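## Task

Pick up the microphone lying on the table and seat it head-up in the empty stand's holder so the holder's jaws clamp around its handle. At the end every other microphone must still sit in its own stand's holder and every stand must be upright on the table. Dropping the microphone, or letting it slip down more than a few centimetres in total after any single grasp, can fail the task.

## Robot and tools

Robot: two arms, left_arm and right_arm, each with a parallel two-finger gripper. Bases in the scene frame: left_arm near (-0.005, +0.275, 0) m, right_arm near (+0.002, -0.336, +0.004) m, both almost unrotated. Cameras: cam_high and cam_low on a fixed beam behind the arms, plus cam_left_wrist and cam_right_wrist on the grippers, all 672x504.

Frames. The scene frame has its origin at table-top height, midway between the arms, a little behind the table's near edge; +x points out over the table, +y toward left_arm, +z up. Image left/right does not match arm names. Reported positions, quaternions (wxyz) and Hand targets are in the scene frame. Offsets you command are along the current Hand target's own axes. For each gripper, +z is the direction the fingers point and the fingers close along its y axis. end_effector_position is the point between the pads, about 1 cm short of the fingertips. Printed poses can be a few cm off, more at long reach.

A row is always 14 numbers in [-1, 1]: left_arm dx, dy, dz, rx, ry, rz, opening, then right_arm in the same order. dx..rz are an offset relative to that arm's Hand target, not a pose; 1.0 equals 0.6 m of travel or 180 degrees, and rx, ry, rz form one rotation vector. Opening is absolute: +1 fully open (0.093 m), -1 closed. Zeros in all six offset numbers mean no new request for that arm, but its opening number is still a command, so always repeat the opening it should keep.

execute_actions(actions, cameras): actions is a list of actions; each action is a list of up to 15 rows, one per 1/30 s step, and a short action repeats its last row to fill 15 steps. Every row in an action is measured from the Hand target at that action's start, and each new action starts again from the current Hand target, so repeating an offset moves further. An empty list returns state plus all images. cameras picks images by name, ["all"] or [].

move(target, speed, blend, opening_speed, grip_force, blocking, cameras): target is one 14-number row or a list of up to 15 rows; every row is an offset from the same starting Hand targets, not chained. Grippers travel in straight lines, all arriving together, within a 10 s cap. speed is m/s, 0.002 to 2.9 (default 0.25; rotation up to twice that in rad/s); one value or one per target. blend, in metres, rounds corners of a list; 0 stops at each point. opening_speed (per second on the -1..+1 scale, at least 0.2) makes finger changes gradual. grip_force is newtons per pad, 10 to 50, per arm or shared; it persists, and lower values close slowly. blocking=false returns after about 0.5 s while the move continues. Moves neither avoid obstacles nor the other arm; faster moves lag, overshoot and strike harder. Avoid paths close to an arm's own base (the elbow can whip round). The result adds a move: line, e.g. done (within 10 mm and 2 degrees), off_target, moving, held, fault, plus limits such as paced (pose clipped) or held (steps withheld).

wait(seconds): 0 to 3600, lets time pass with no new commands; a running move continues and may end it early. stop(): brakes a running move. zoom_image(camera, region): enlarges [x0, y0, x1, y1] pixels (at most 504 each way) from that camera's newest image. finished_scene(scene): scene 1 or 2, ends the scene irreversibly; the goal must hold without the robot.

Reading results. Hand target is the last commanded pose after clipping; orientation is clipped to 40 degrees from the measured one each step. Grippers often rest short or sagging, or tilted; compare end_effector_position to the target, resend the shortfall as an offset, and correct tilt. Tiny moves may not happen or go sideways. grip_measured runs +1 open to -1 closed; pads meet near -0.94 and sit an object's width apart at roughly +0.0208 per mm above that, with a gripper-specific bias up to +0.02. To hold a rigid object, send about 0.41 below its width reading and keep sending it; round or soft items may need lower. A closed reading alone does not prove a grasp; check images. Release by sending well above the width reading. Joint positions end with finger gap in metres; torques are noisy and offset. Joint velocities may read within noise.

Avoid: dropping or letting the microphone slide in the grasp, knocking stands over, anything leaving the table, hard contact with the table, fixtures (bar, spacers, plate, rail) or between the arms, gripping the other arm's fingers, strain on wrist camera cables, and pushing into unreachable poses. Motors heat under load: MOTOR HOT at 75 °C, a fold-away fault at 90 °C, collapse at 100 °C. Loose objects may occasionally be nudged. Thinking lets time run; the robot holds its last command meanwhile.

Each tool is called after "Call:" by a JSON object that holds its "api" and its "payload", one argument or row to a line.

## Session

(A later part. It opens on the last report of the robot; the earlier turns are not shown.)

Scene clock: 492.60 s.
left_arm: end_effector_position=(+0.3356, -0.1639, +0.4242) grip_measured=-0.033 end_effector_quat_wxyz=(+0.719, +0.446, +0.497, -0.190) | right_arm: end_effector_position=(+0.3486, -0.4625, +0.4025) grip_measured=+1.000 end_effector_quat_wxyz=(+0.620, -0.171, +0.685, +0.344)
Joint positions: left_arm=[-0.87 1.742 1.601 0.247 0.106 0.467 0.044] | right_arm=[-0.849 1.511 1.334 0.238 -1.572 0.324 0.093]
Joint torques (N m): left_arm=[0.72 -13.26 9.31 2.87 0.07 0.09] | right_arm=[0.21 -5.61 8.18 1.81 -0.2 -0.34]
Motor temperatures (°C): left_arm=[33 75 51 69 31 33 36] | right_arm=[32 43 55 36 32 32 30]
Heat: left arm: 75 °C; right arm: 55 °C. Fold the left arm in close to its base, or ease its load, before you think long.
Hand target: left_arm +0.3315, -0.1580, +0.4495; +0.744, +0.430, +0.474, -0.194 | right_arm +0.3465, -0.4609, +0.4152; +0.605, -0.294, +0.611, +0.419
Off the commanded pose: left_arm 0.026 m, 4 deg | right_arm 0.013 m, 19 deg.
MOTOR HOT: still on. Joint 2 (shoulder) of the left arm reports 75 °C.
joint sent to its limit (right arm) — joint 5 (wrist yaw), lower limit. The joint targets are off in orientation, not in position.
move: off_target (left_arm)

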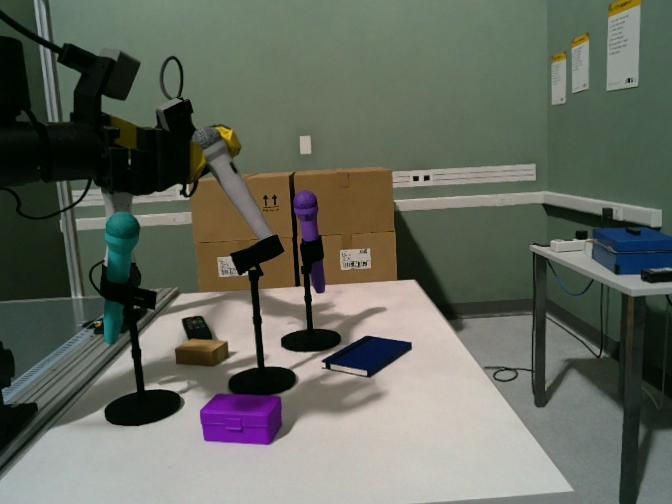

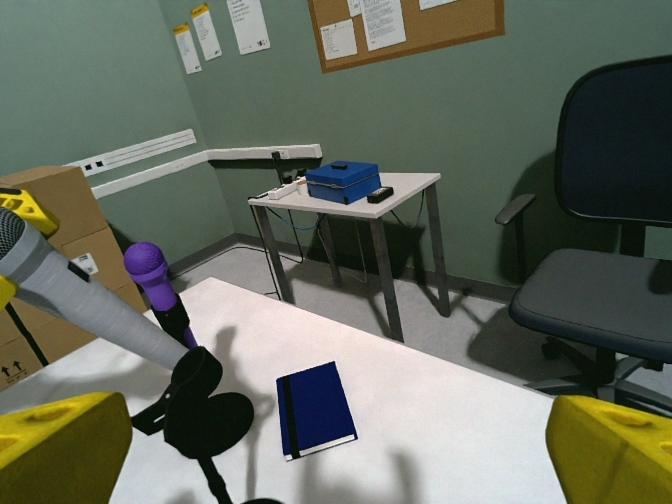

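Call:
{"api": "move", "payload": {
  "target": [
    [-0.12,0.01,0.0,0,0,0,-0.8,0,0,0,0,0,0,1],
    [-0.13,-0.035,0.04,0,0,0,-0.8,0,0,0,0,0,0,1]
  ],
  "speed": 0.12,
  "cameras": ["cam_low","cam_right_wrist","cam_high"]
}}

Call:
{"api": "zoom_image", "payload": {
  "camera": "cam_right_wrist",
  "region": [0, 200, 300, 500]
}}

Call:
{"api": "zoom_image", "payload": {
  "camera": "cam_low",
  "region": [160, 100, 320, 300]
}}

Call:
{"api": "zoom_image", "payload": {
  "camera": "cam_high",
  "region": [370, 180, 480, 300]
}}

Scene clock: 506.93 s.
left_arm: end_effector_position=(+0.2958, -0.2070, +0.4766) grip_measured=-0.033 end_effector_quat_wxyz=(+0.714, +0.449, +0.500, -0.195) | right_arm: end_effector_position=(+0.3486, -0.4625, +0.4025) grip_measured=+1.000 end_effector_quat_wxyz=(+0.620, -0.171, +0.685, +0.344)
Joint positions: left_arm=[-1.012 1.842 1.947 -0.011 -0.026 0.472 0.044] | right_arm=[-0.849 1.511 1.334 0.238 -1.572 0.324 0.093]
Joint torques (N m): left_arm=[0.83 -13.31 12.72 2.64 -0.13 0.22] | right_arm=[0.43 -5.45 8.27 1.85 -0.22 -0.32]
Motor temperatures (°C): left_arm=[33 74 53 70 31 33 36] | right_arm=[32 43 55 36 32 32 30]
Heat: left arm: 74 °C; right arm: 55 °C. Fold the left arm in close to its base, or ease its load, before you think long.
Hand target: left_arm +0.2927, -0.1985, +0.5125; +0.744, +0.430, +0.474, -0.194 | right_arm +0.3465, -0.4609, +0.4152; +0.605, -0.294, +0.611, +0.419
Off the commanded pose: left_arm 0.037 m, 5 deg | right_arm 0.013 m, 19 deg.
MOTOR HOT: still on. Joint 2 (shoulder) of the left arm reports 74 °C.
joint sent to its limit (right arm) — joint 5 (wrist yaw), lower limit. The joint targets are off in orientation, not in position.
move: off_target (left_arm)
Images, in order (width x height): cam_high 672x504, cam_low 672x504, cam_right_wrist 672x504.

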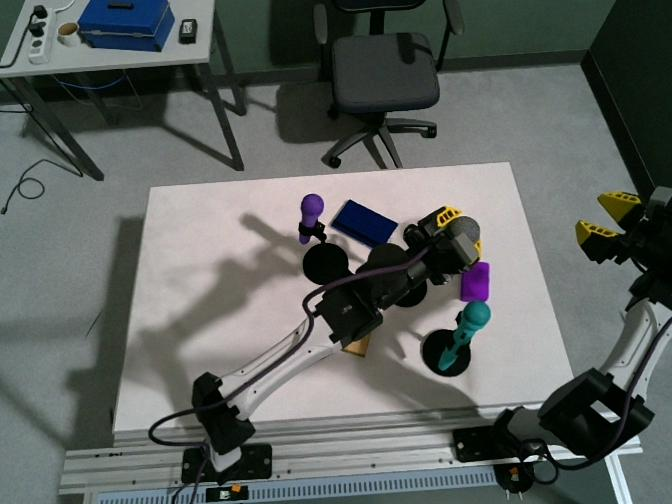

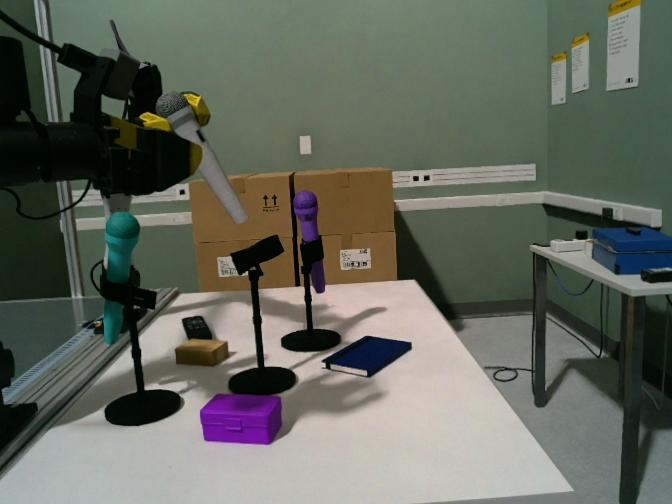

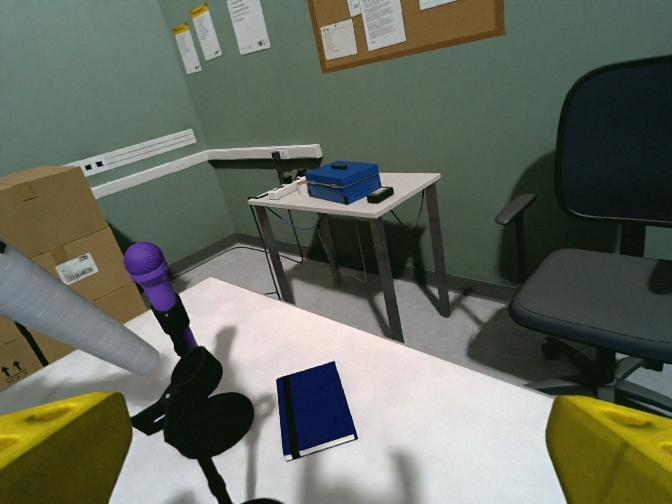

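Scaled by 1.680.

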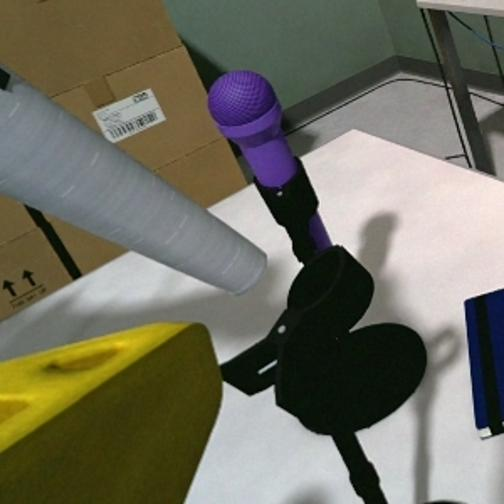

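Scaled by 2.520.

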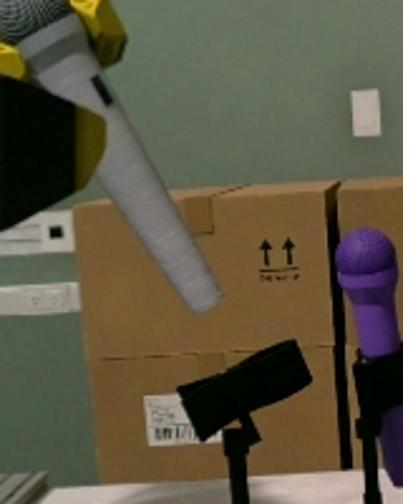

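Scaled by 4.200.

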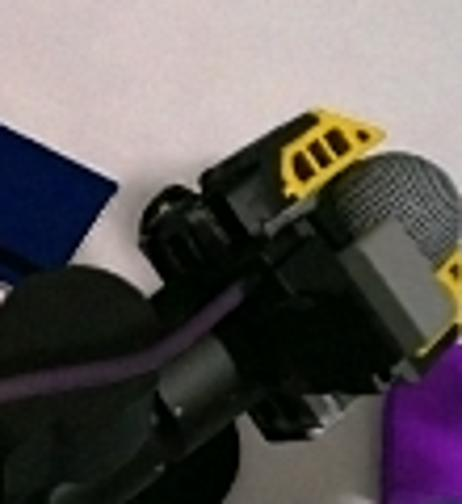

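Call:
{"api": "move", "payload": {
  "target": [0.037,0.057,0.034,0,0,0,-0.8,0,0,0,0,0,0,1],
  "speed": 0.12,
  "cameras": ["cam_low","cam_right_wrist"]
}}

Call:
{"api": "zoom_image", "payload": {
  "camera": "cam_right_wrist",
  "region": [60, 250, 260, 450]
}}

Call:
{"api": "zoom_image", "payload": {
  "camera": "cam_low",
  "region": [160, 100, 320, 300]
}}

Scene clock: 531.30 s.
left_arm: end_effector_position=(+0.3473, -0.1968, +0.4798) grip_measured=-0.033 end_effector_quat_wxyz=(+0.720, +0.442, +0.502, -0.184) | right_arm: end_effector_position=(+0.3486, -0.4625, +0.4025) grip_measured=+1.000 end_effector_quat_wxyz=(+0.620, -0.171, +0.685, +0.344)
Joint positions: left_arm=[-0.906 1.94 2.085 -0.042 0.054 0.472 0.044] | right_arm=[-0.849 1.511 1.334 0.238 -1.572 0.324 0.093]
Joint torques (N m): left_arm=[0.18 -14.17 12.45 2.61 0.11 0.05] | right_arm=[0.34 -5.75 8.25 1.84 -0.17 -0.32]
Motor temperatures (°C): left_arm=[33 72 54 65 31 33 36] | right_arm=[32 43 55 36 32 32 30]
Heat: left arm: 72 °C; right arm: 55 °C. Fold the left arm in close to its base, or ease its load, before you think long.
Hand target: left_arm +0.3380, -0.1937, +0.5124; +0.744, +0.430, +0.474, -0.194 | right_arm +0.3465, -0.4609, +0.4152; +0.605, -0.294, +0.611, +0.419
Off the commanded pose: left_arm 0.034 m, 5 deg | right_arm 0.013 m, 19 deg.
MOTOR HOT: still on. Joint 2 (shoulder) of the left arm reports 72 °C.
joint sent to its limit (right arm) — joint 5 (wrist yaw), lower limit. The joint targets are off in orientation, not in position.
move: off_target (left_arm)

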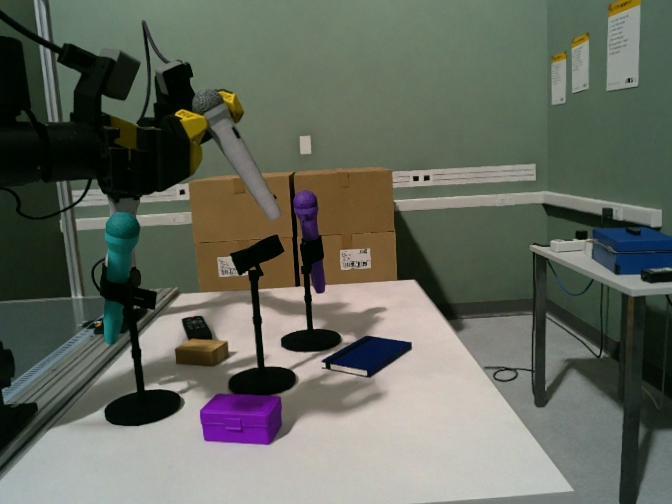

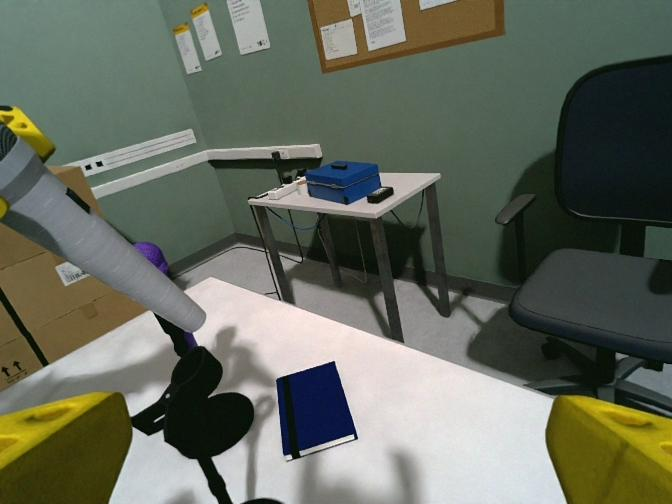

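Scaled by 2.520.

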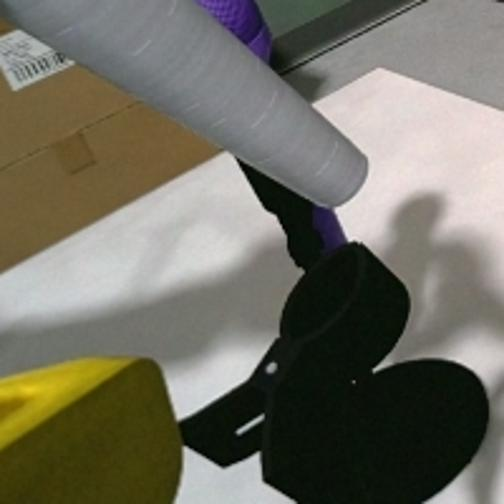

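Scaled by 2.520.

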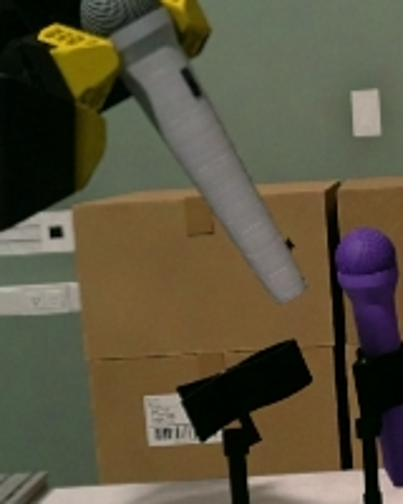

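Call:
{"api": "move", "payload": {
  "target": [0.031,-0.033,-0.026,0,0,0,-0.8,0,0,0,0,0,0,1],
  "speed": 0.12,
  "cameras": ["cam_low","cam_right_wrist"]
}}

Call:
{"api": "zoom_image", "payload": {
  "camera": "cam_right_wrist",
  "region": [60, 250, 260, 450]
}}

Call:
{"api": "zoom_image", "payload": {
  "camera": "cam_low",
  "region": [160, 100, 320, 300]
}}

Scene clock: 545.23 s.
left_arm: end_effector_position=(+0.3366, -0.2030, +0.4282) grip_measured=-0.033 end_effector_quat_wxyz=(+0.693, +0.470, +0.515, -0.181) | right_arm: end_effector_position=(+0.3486, -0.4625, +0.4025) grip_measured=+1.000 end_effector_quat_wxyz=(+0.620, -0.171, +0.685, +0.344)
Joint positions: left_arm=[-0.925 1.881 1.868 0.038 0.058 0.487 0.044] | right_arm=[-0.849 1.511 1.334 0.238 -1.572 0.324 0.093]
Joint torques (N m): left_arm=[0.08 -18.39 8.68 3.47 -0.13 0.04] | right_arm=[0.29 -5.64 8.34 1.83 -0.21 -0.32]
Motor temperatures (°C): left_arm=[32 78 57 67 31 33 36] | right_arm=[32 43 56 36 32 32 30]
Heat: left arm: 78 °C; right arm: 56 °C. Fold the left arm in close to its base, or ease its load, before you think long.
Hand target: left_arm +0.3247, -0.1897, +0.4842; +0.744, +0.430, +0.474, -0.194 | right_arm +0.3465, -0.4609, +0.4152; +0.605, -0.294, +0.611, +0.419
Off the commanded pose: left_arm 0.059 m, 9 deg | right_arm 0.013 m, 19 deg.
MOTOR HOT: still on. Joint 2 (shoulder) of the left arm reports 78 °C.
joint sent to its limit (right arm) — joint 5 (wrist yaw), lower limit. The joint targets are off in orientation, not in position.
move: off_target (left_arm)

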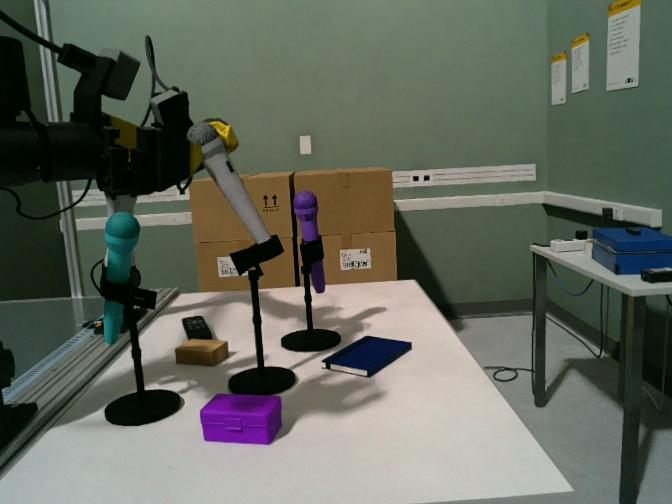

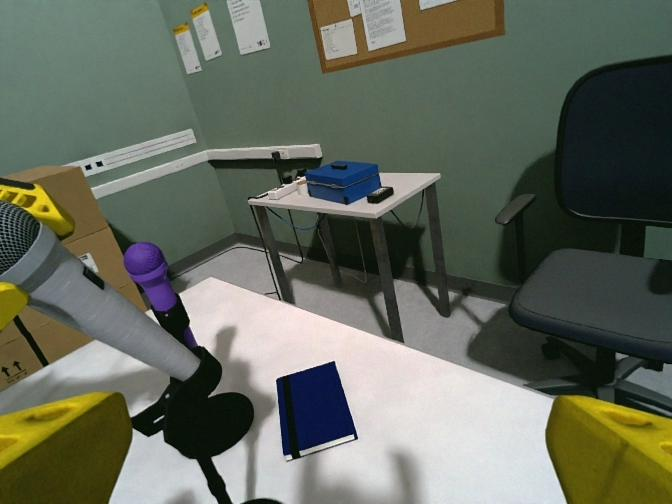

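Scaled by 2.520.

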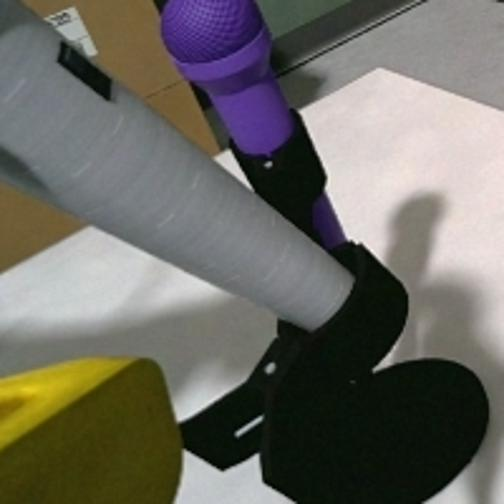

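Scaled by 2.520.

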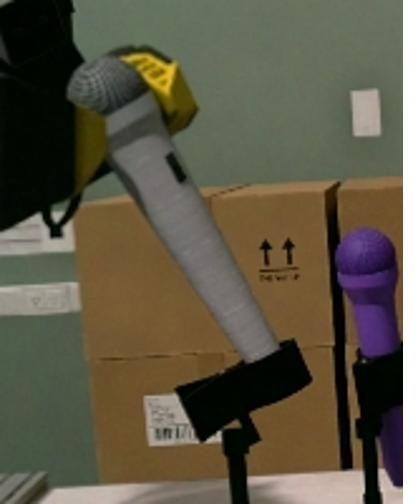

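Call:
{"api": "move", "payload": {
  "target": [0.088,-0.009,-0.013,0,0,0,-0.8,0,0,0,0,0,0,1],
  "speed": 0.1,
  "cameras": ["cam_low","cam_right_wrist"]
}}

Call:
{"api": "zoom_image", "payload": {
  "camera": "cam_right_wrist",
  "region": [60, 250, 260, 450]
}}

Call:
{"api": "zoom_image", "payload": {
  "camera": "cam_low",
  "region": [160, 100, 320, 300]
}}

Scene clock: 556.57 s.
left_arm: end_effector_position=(+0.3436, -0.1875, +0.4172) grip_measured=-0.033 end_effector_quat_wxyz=(+0.727, +0.448, +0.485, -0.186) | right_arm: end_effector_position=(+0.3486, -0.4625, +0.4025) grip_measured=+1.000 end_effector_quat_wxyz=(+0.620, -0.171, +0.685, +0.344)
Joint positions: left_arm=[-0.889 1.833 1.666 0.293 0.095 0.489 0.044] | right_arm=[-0.849 1.511 1.334 0.238 -1.572 0.324 0.093]
Joint torques (N m): left_arm=[1.01 -14.48 7.86 2.77 -0.03 -0.03] | right_arm=[0.24 -5.52 8.31 1.81 -0.21 -0.35]
Motor temperatures (°C): left_arm=[32 79 54 69 31 33 36] | right_arm=[32 43 56 36 32 32 30]
Heat: left arm: 79 °C; right arm: 56 °C. Fold the left arm in close to its base, or ease its load, before you think long.
Hand target: left_arm +0.3419, -0.1801, +0.4343; +0.744, +0.430, +0.474, -0.194 | right_arm +0.3465, -0.4609, +0.4152; +0.605, -0.294, +0.611, +0.419
Off the commanded pose: left_arm 0.019 m, 3 deg | right_arm 0.013 m, 19 deg.
MOTOR HOT: still on. Joint 2 (shoulder) of the left arm reports 79 °C.
joint sent to its limit (right arm) — joint 5 (wrist yaw), lower limit. The joint targets are off in orientation, not in position.
move: off_target (left_arm)

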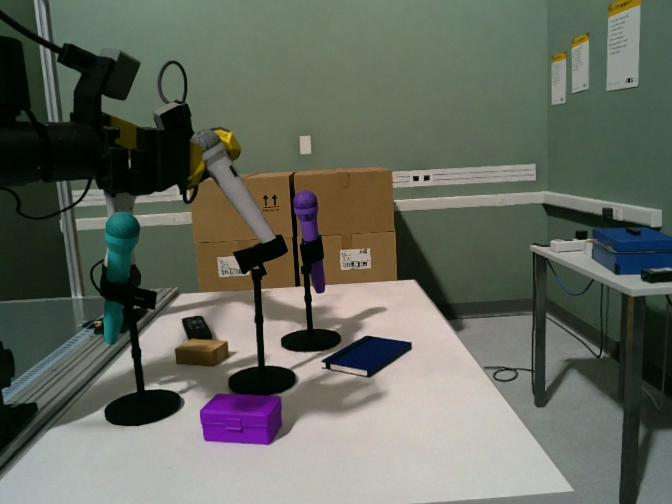

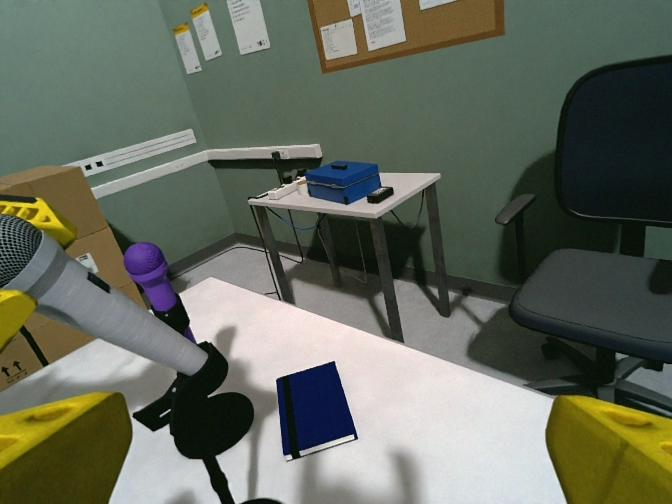

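Scaled by 2.520.

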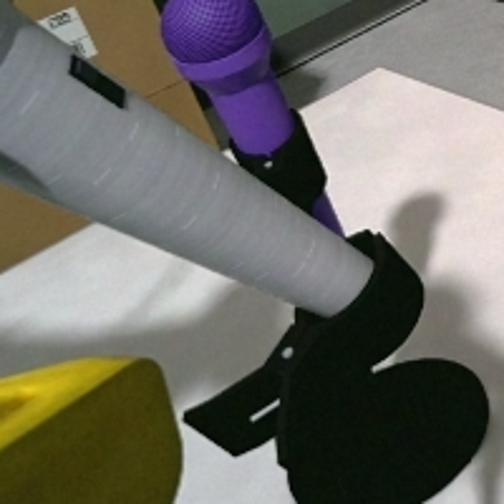

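Scaled by 2.520.

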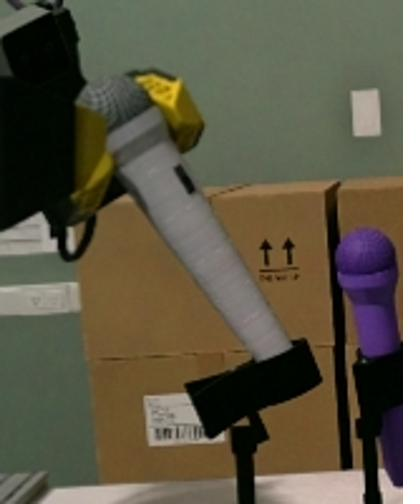

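Call:
{"api": "move", "payload": {
  "target": [
    [0.006,0.03,-0.009,0,0,-0.04,-0.8,0,0,0,0,0,0,1],
    [0.074,0.02,-0.018,0,0,-0.04,-0.8,0,0,0,0,0,0,1]
  ],
  "speed": 0.1,
  "blend": [0.003,0],
  "cameras": ["cam_low","cam_right_wrist"]
}}

Call:
{"api": "zoom_image", "payload": {
  "camera": "cam_right_wrist",
  "region": [60, 250, 260, 450]
}}

Call:
{"api": "zoom_image", "payload": {
  "camera": "cam_low",
  "region": [160, 100, 320, 300]
}}

Scene clock: 582.17 s.
left_arm: end_effector_position=(+0.3633, -0.1649, +0.3944) grip_measured=-0.033 end_effector_quat_wxyz=(+0.724, +0.412, +0.500, -0.235) | right_arm: end_effector_position=(+0.3486, -0.4625, +0.4025) grip_measured=+1.000 end_effector_quat_wxyz=(+0.620, -0.171, +0.685, +0.344)
Joint positions: left_arm=[-0.814 1.82 1.527 0.454 0.175 0.352 0.044] | right_arm=[-0.849 1.511 1.334 0.238 -1.572 0.324 0.093]
Joint torques (N m): left_arm=[1.26 -13.12 7.5 2.51 -0.01 -0.05] | right_arm=[0.23 -5.37 8.36 1.8 -0.2 -0.35]
Motor temperatures (°C): left_arm=[32 84 51 70 31 33 36] | right_arm=[32 43 56 36 32 32 30]
Heat: left arm: 84 °C; right arm: 56 °C. Fold the left arm in close to its base, or ease its load, before you think long.
Hand target: left_arm +0.3656, -0.1593, +0.3990; +0.730, +0.399, +0.500, -0.241 | right_arm +0.3465, -0.4609, +0.4152; +0.605, -0.294, +0.611, +0.419
Off the commanded pose: left_arm 0.008 m, 2 deg | right_arm 0.013 m, 19 deg.
MOTOR HOT: still on. Joint 2 (shoulder) of the left arm reports 84 °C.
joint sent to its limit (right arm) — joint 5 (wrist yaw), lower limit. The joint targets are off in orientation, not in position.
move: done

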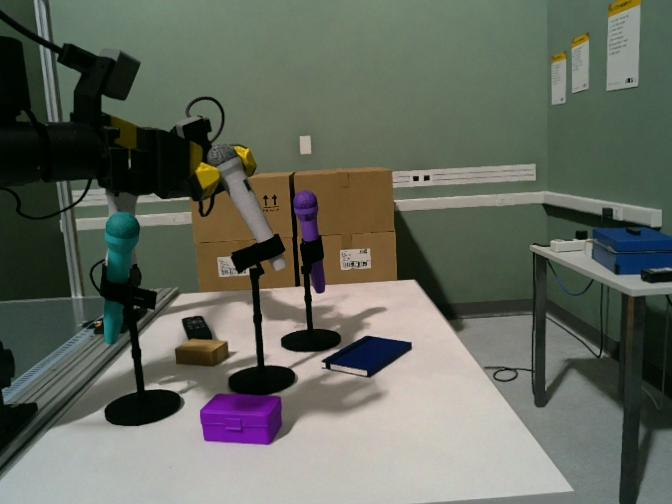

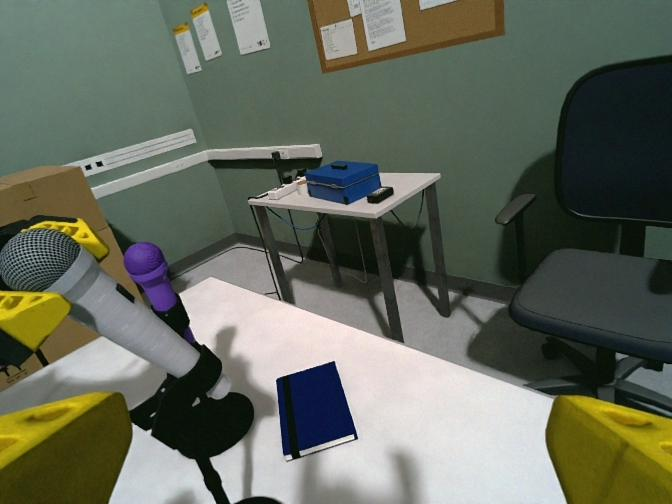

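Scaled by 2.520.

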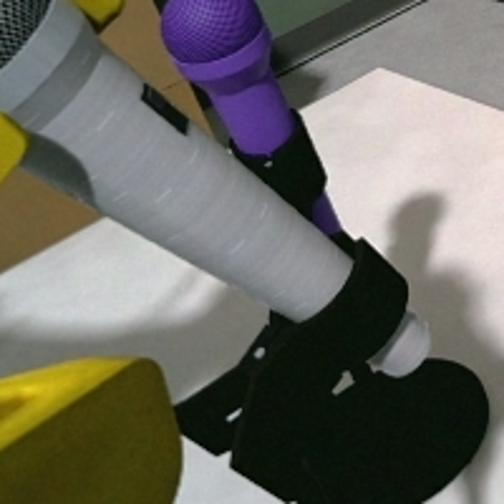

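Scaled by 2.520.

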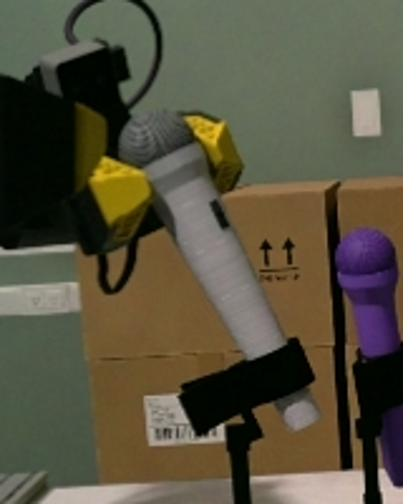

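Call:
{"api": "move", "payload": {
  "target": [0.06,-0.004,-0.004,0,0,0,-0.8,0,0,0,0,0,0,1],
  "speed": 0.12,
  "cameras": ["cam_low","cam_right_wrist"]
}}

Scene clock: 587.50 s.
left_arm: end_effector_position=(+0.3676, -0.1560, +0.3834) grip_measured=-0.033 end_effector_quat_wxyz=(+0.741, +0.401, +0.483, -0.238) | right_arm: end_effector_position=(+0.3486, -0.4625, +0.4025) grip_measured=+1.000 end_effector_quat_wxyz=(+0.620, -0.171, +0.685, +0.344)
Joint positions: left_arm=[-0.791 1.825 1.438 0.603 0.198 0.345 0.044] | right_arm=[-0.849 1.511 1.334 0.238 -1.572 0.324 0.093]
Joint torques (N m): left_arm=[1.26 -9.98 6.95 2.24 -0.07 -0.1] | right_arm=[0.46 -5.64 8.44 1.82 -0.22 -0.32]
Motor temperatures (°C): left_arm=[32 81 51 69 31 33 36] | right_arm=[32 43 56 36 32 32 30]
Heat: left arm: 81 °C; right arm: 56 °C. Fold the left arm in close to its base, or ease its load, before you think long.
Hand target: left_arm +0.3764, -0.1570, +0.3645; +0.730, +0.399, +0.500, -0.241 | right_arm +0.3465, -0.4609, +0.4152; +0.605, -0.294, +0.611, +0.419
Off the commanded pose: left_arm 0.021 m, 2 deg | right_arm 0.013 m, 19 deg.
MOTOR HOT: still on. Joint 2 (shoulder) of the left arm reports 81 °C.
joint sent to its limit (right arm) — joint 5 (wrist yaw), lower limit. The joint targets are off in orientation, not in position.
move: off_target (left_arm)

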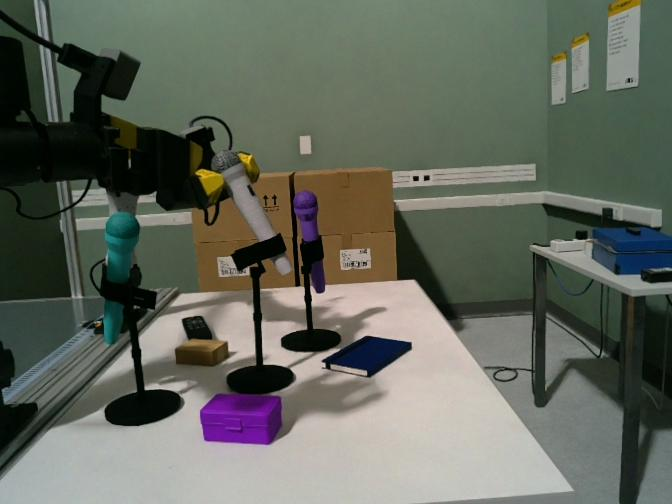

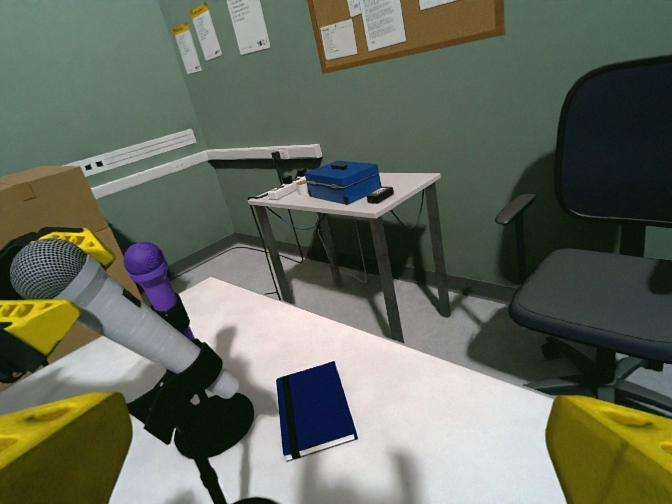

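Call:
{"api": "move", "payload": {
  "target": [
    [-0.02,0,0,0,0,0,-0.8,0,0,0,0,0,0,1],
    [-0.02,0,0,0,0,0,0.6,0,0,0,0,0,0,1],
    [-0.03,0,-0.23,0,0,0,0.6,0,0,0,0,0,0,1]
  ],
  "opening_speed": 0.9,
  "speed": 0.15,
  "cameras": ["cam_high","cam_low","cam_right_wrist"]
}}

Call:
{"api": "zoom_image", "payload": {
  "camera": "cam_low",
  "region": [160, 100, 340, 400]
}}

Scene clock: 601.60 s.
left_arm: end_effector_position=(+0.2989, -0.0492, +0.3434) grip_measured=+0.599 end_effector_quat_wxyz=(+0.716, +0.410, +0.515, -0.235) | right_arm: end_effector_position=(+0.3486, -0.4625, +0.4025) grip_measured=+1.000 end_effector_quat_wxyz=(+0.620, -0.171, +0.685, +0.344)
Joint positions: left_arm=[-0.71 1.355 0.874 0.618 0.265 0.325 0.074] | right_arm=[-0.849 1.511 1.334 0.238 -1.572 0.324 0.093]
Joint torques (N m): left_arm=[1.1 -8.81 7.6 2.71 0.06 0.05] | right_arm=[0.23 -5.53 8.21 1.77 -0.22 -0.31]
Motor temperatures (°C): left_arm=[32 75 51 66 31 33 36] | right_arm=[32 43 56 36 32 32 30]
Heat: left arm: 75 °C; right arm: 56 °C. Fold the left arm in close to its base, or ease its load, before you think long.
Hand target: left_arm +0.2953, -0.0442, +0.3561; +0.730, +0.399, +0.500, -0.241 | right_arm +0.3465, -0.4609, +0.4152; +0.605, -0.294, +0.611, +0.419
Off the commanded pose: left_arm 0.014 m, 3 deg | right_arm 0.013 m, 19 deg.
MOTOR HOT: still on. Joint 2 (shoulder) of the left arm reports 75 °C.
joint sent to its limit (right arm) — joint 5 (wrist yaw), lower limit. The joint targets are off in orientation, not in position.
move: off_target (left_arm)

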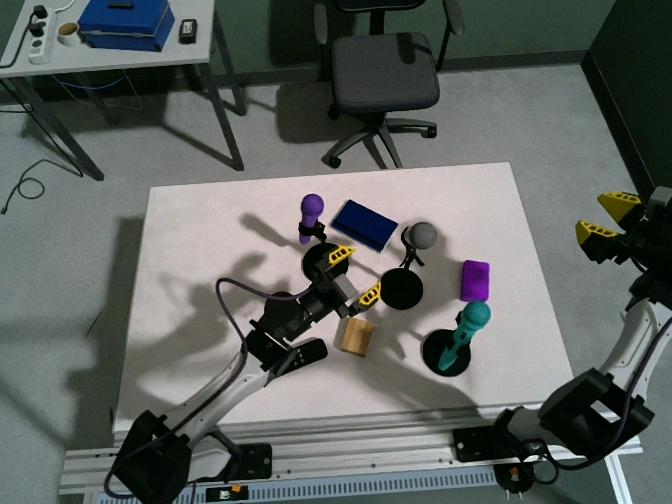

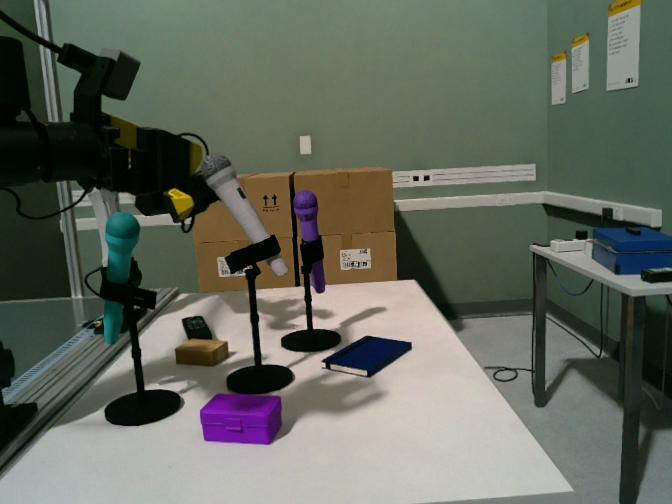

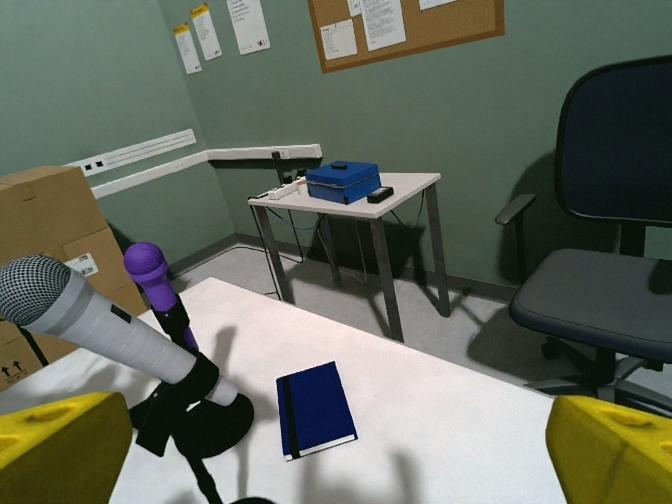

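Scaled by 1.680.

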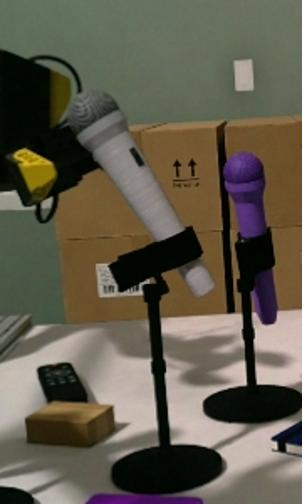

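Held and upright.

Call:
{"api": "finished_scene", "payload": {
  "scene": 2
}}

The scene is finished: the task was done.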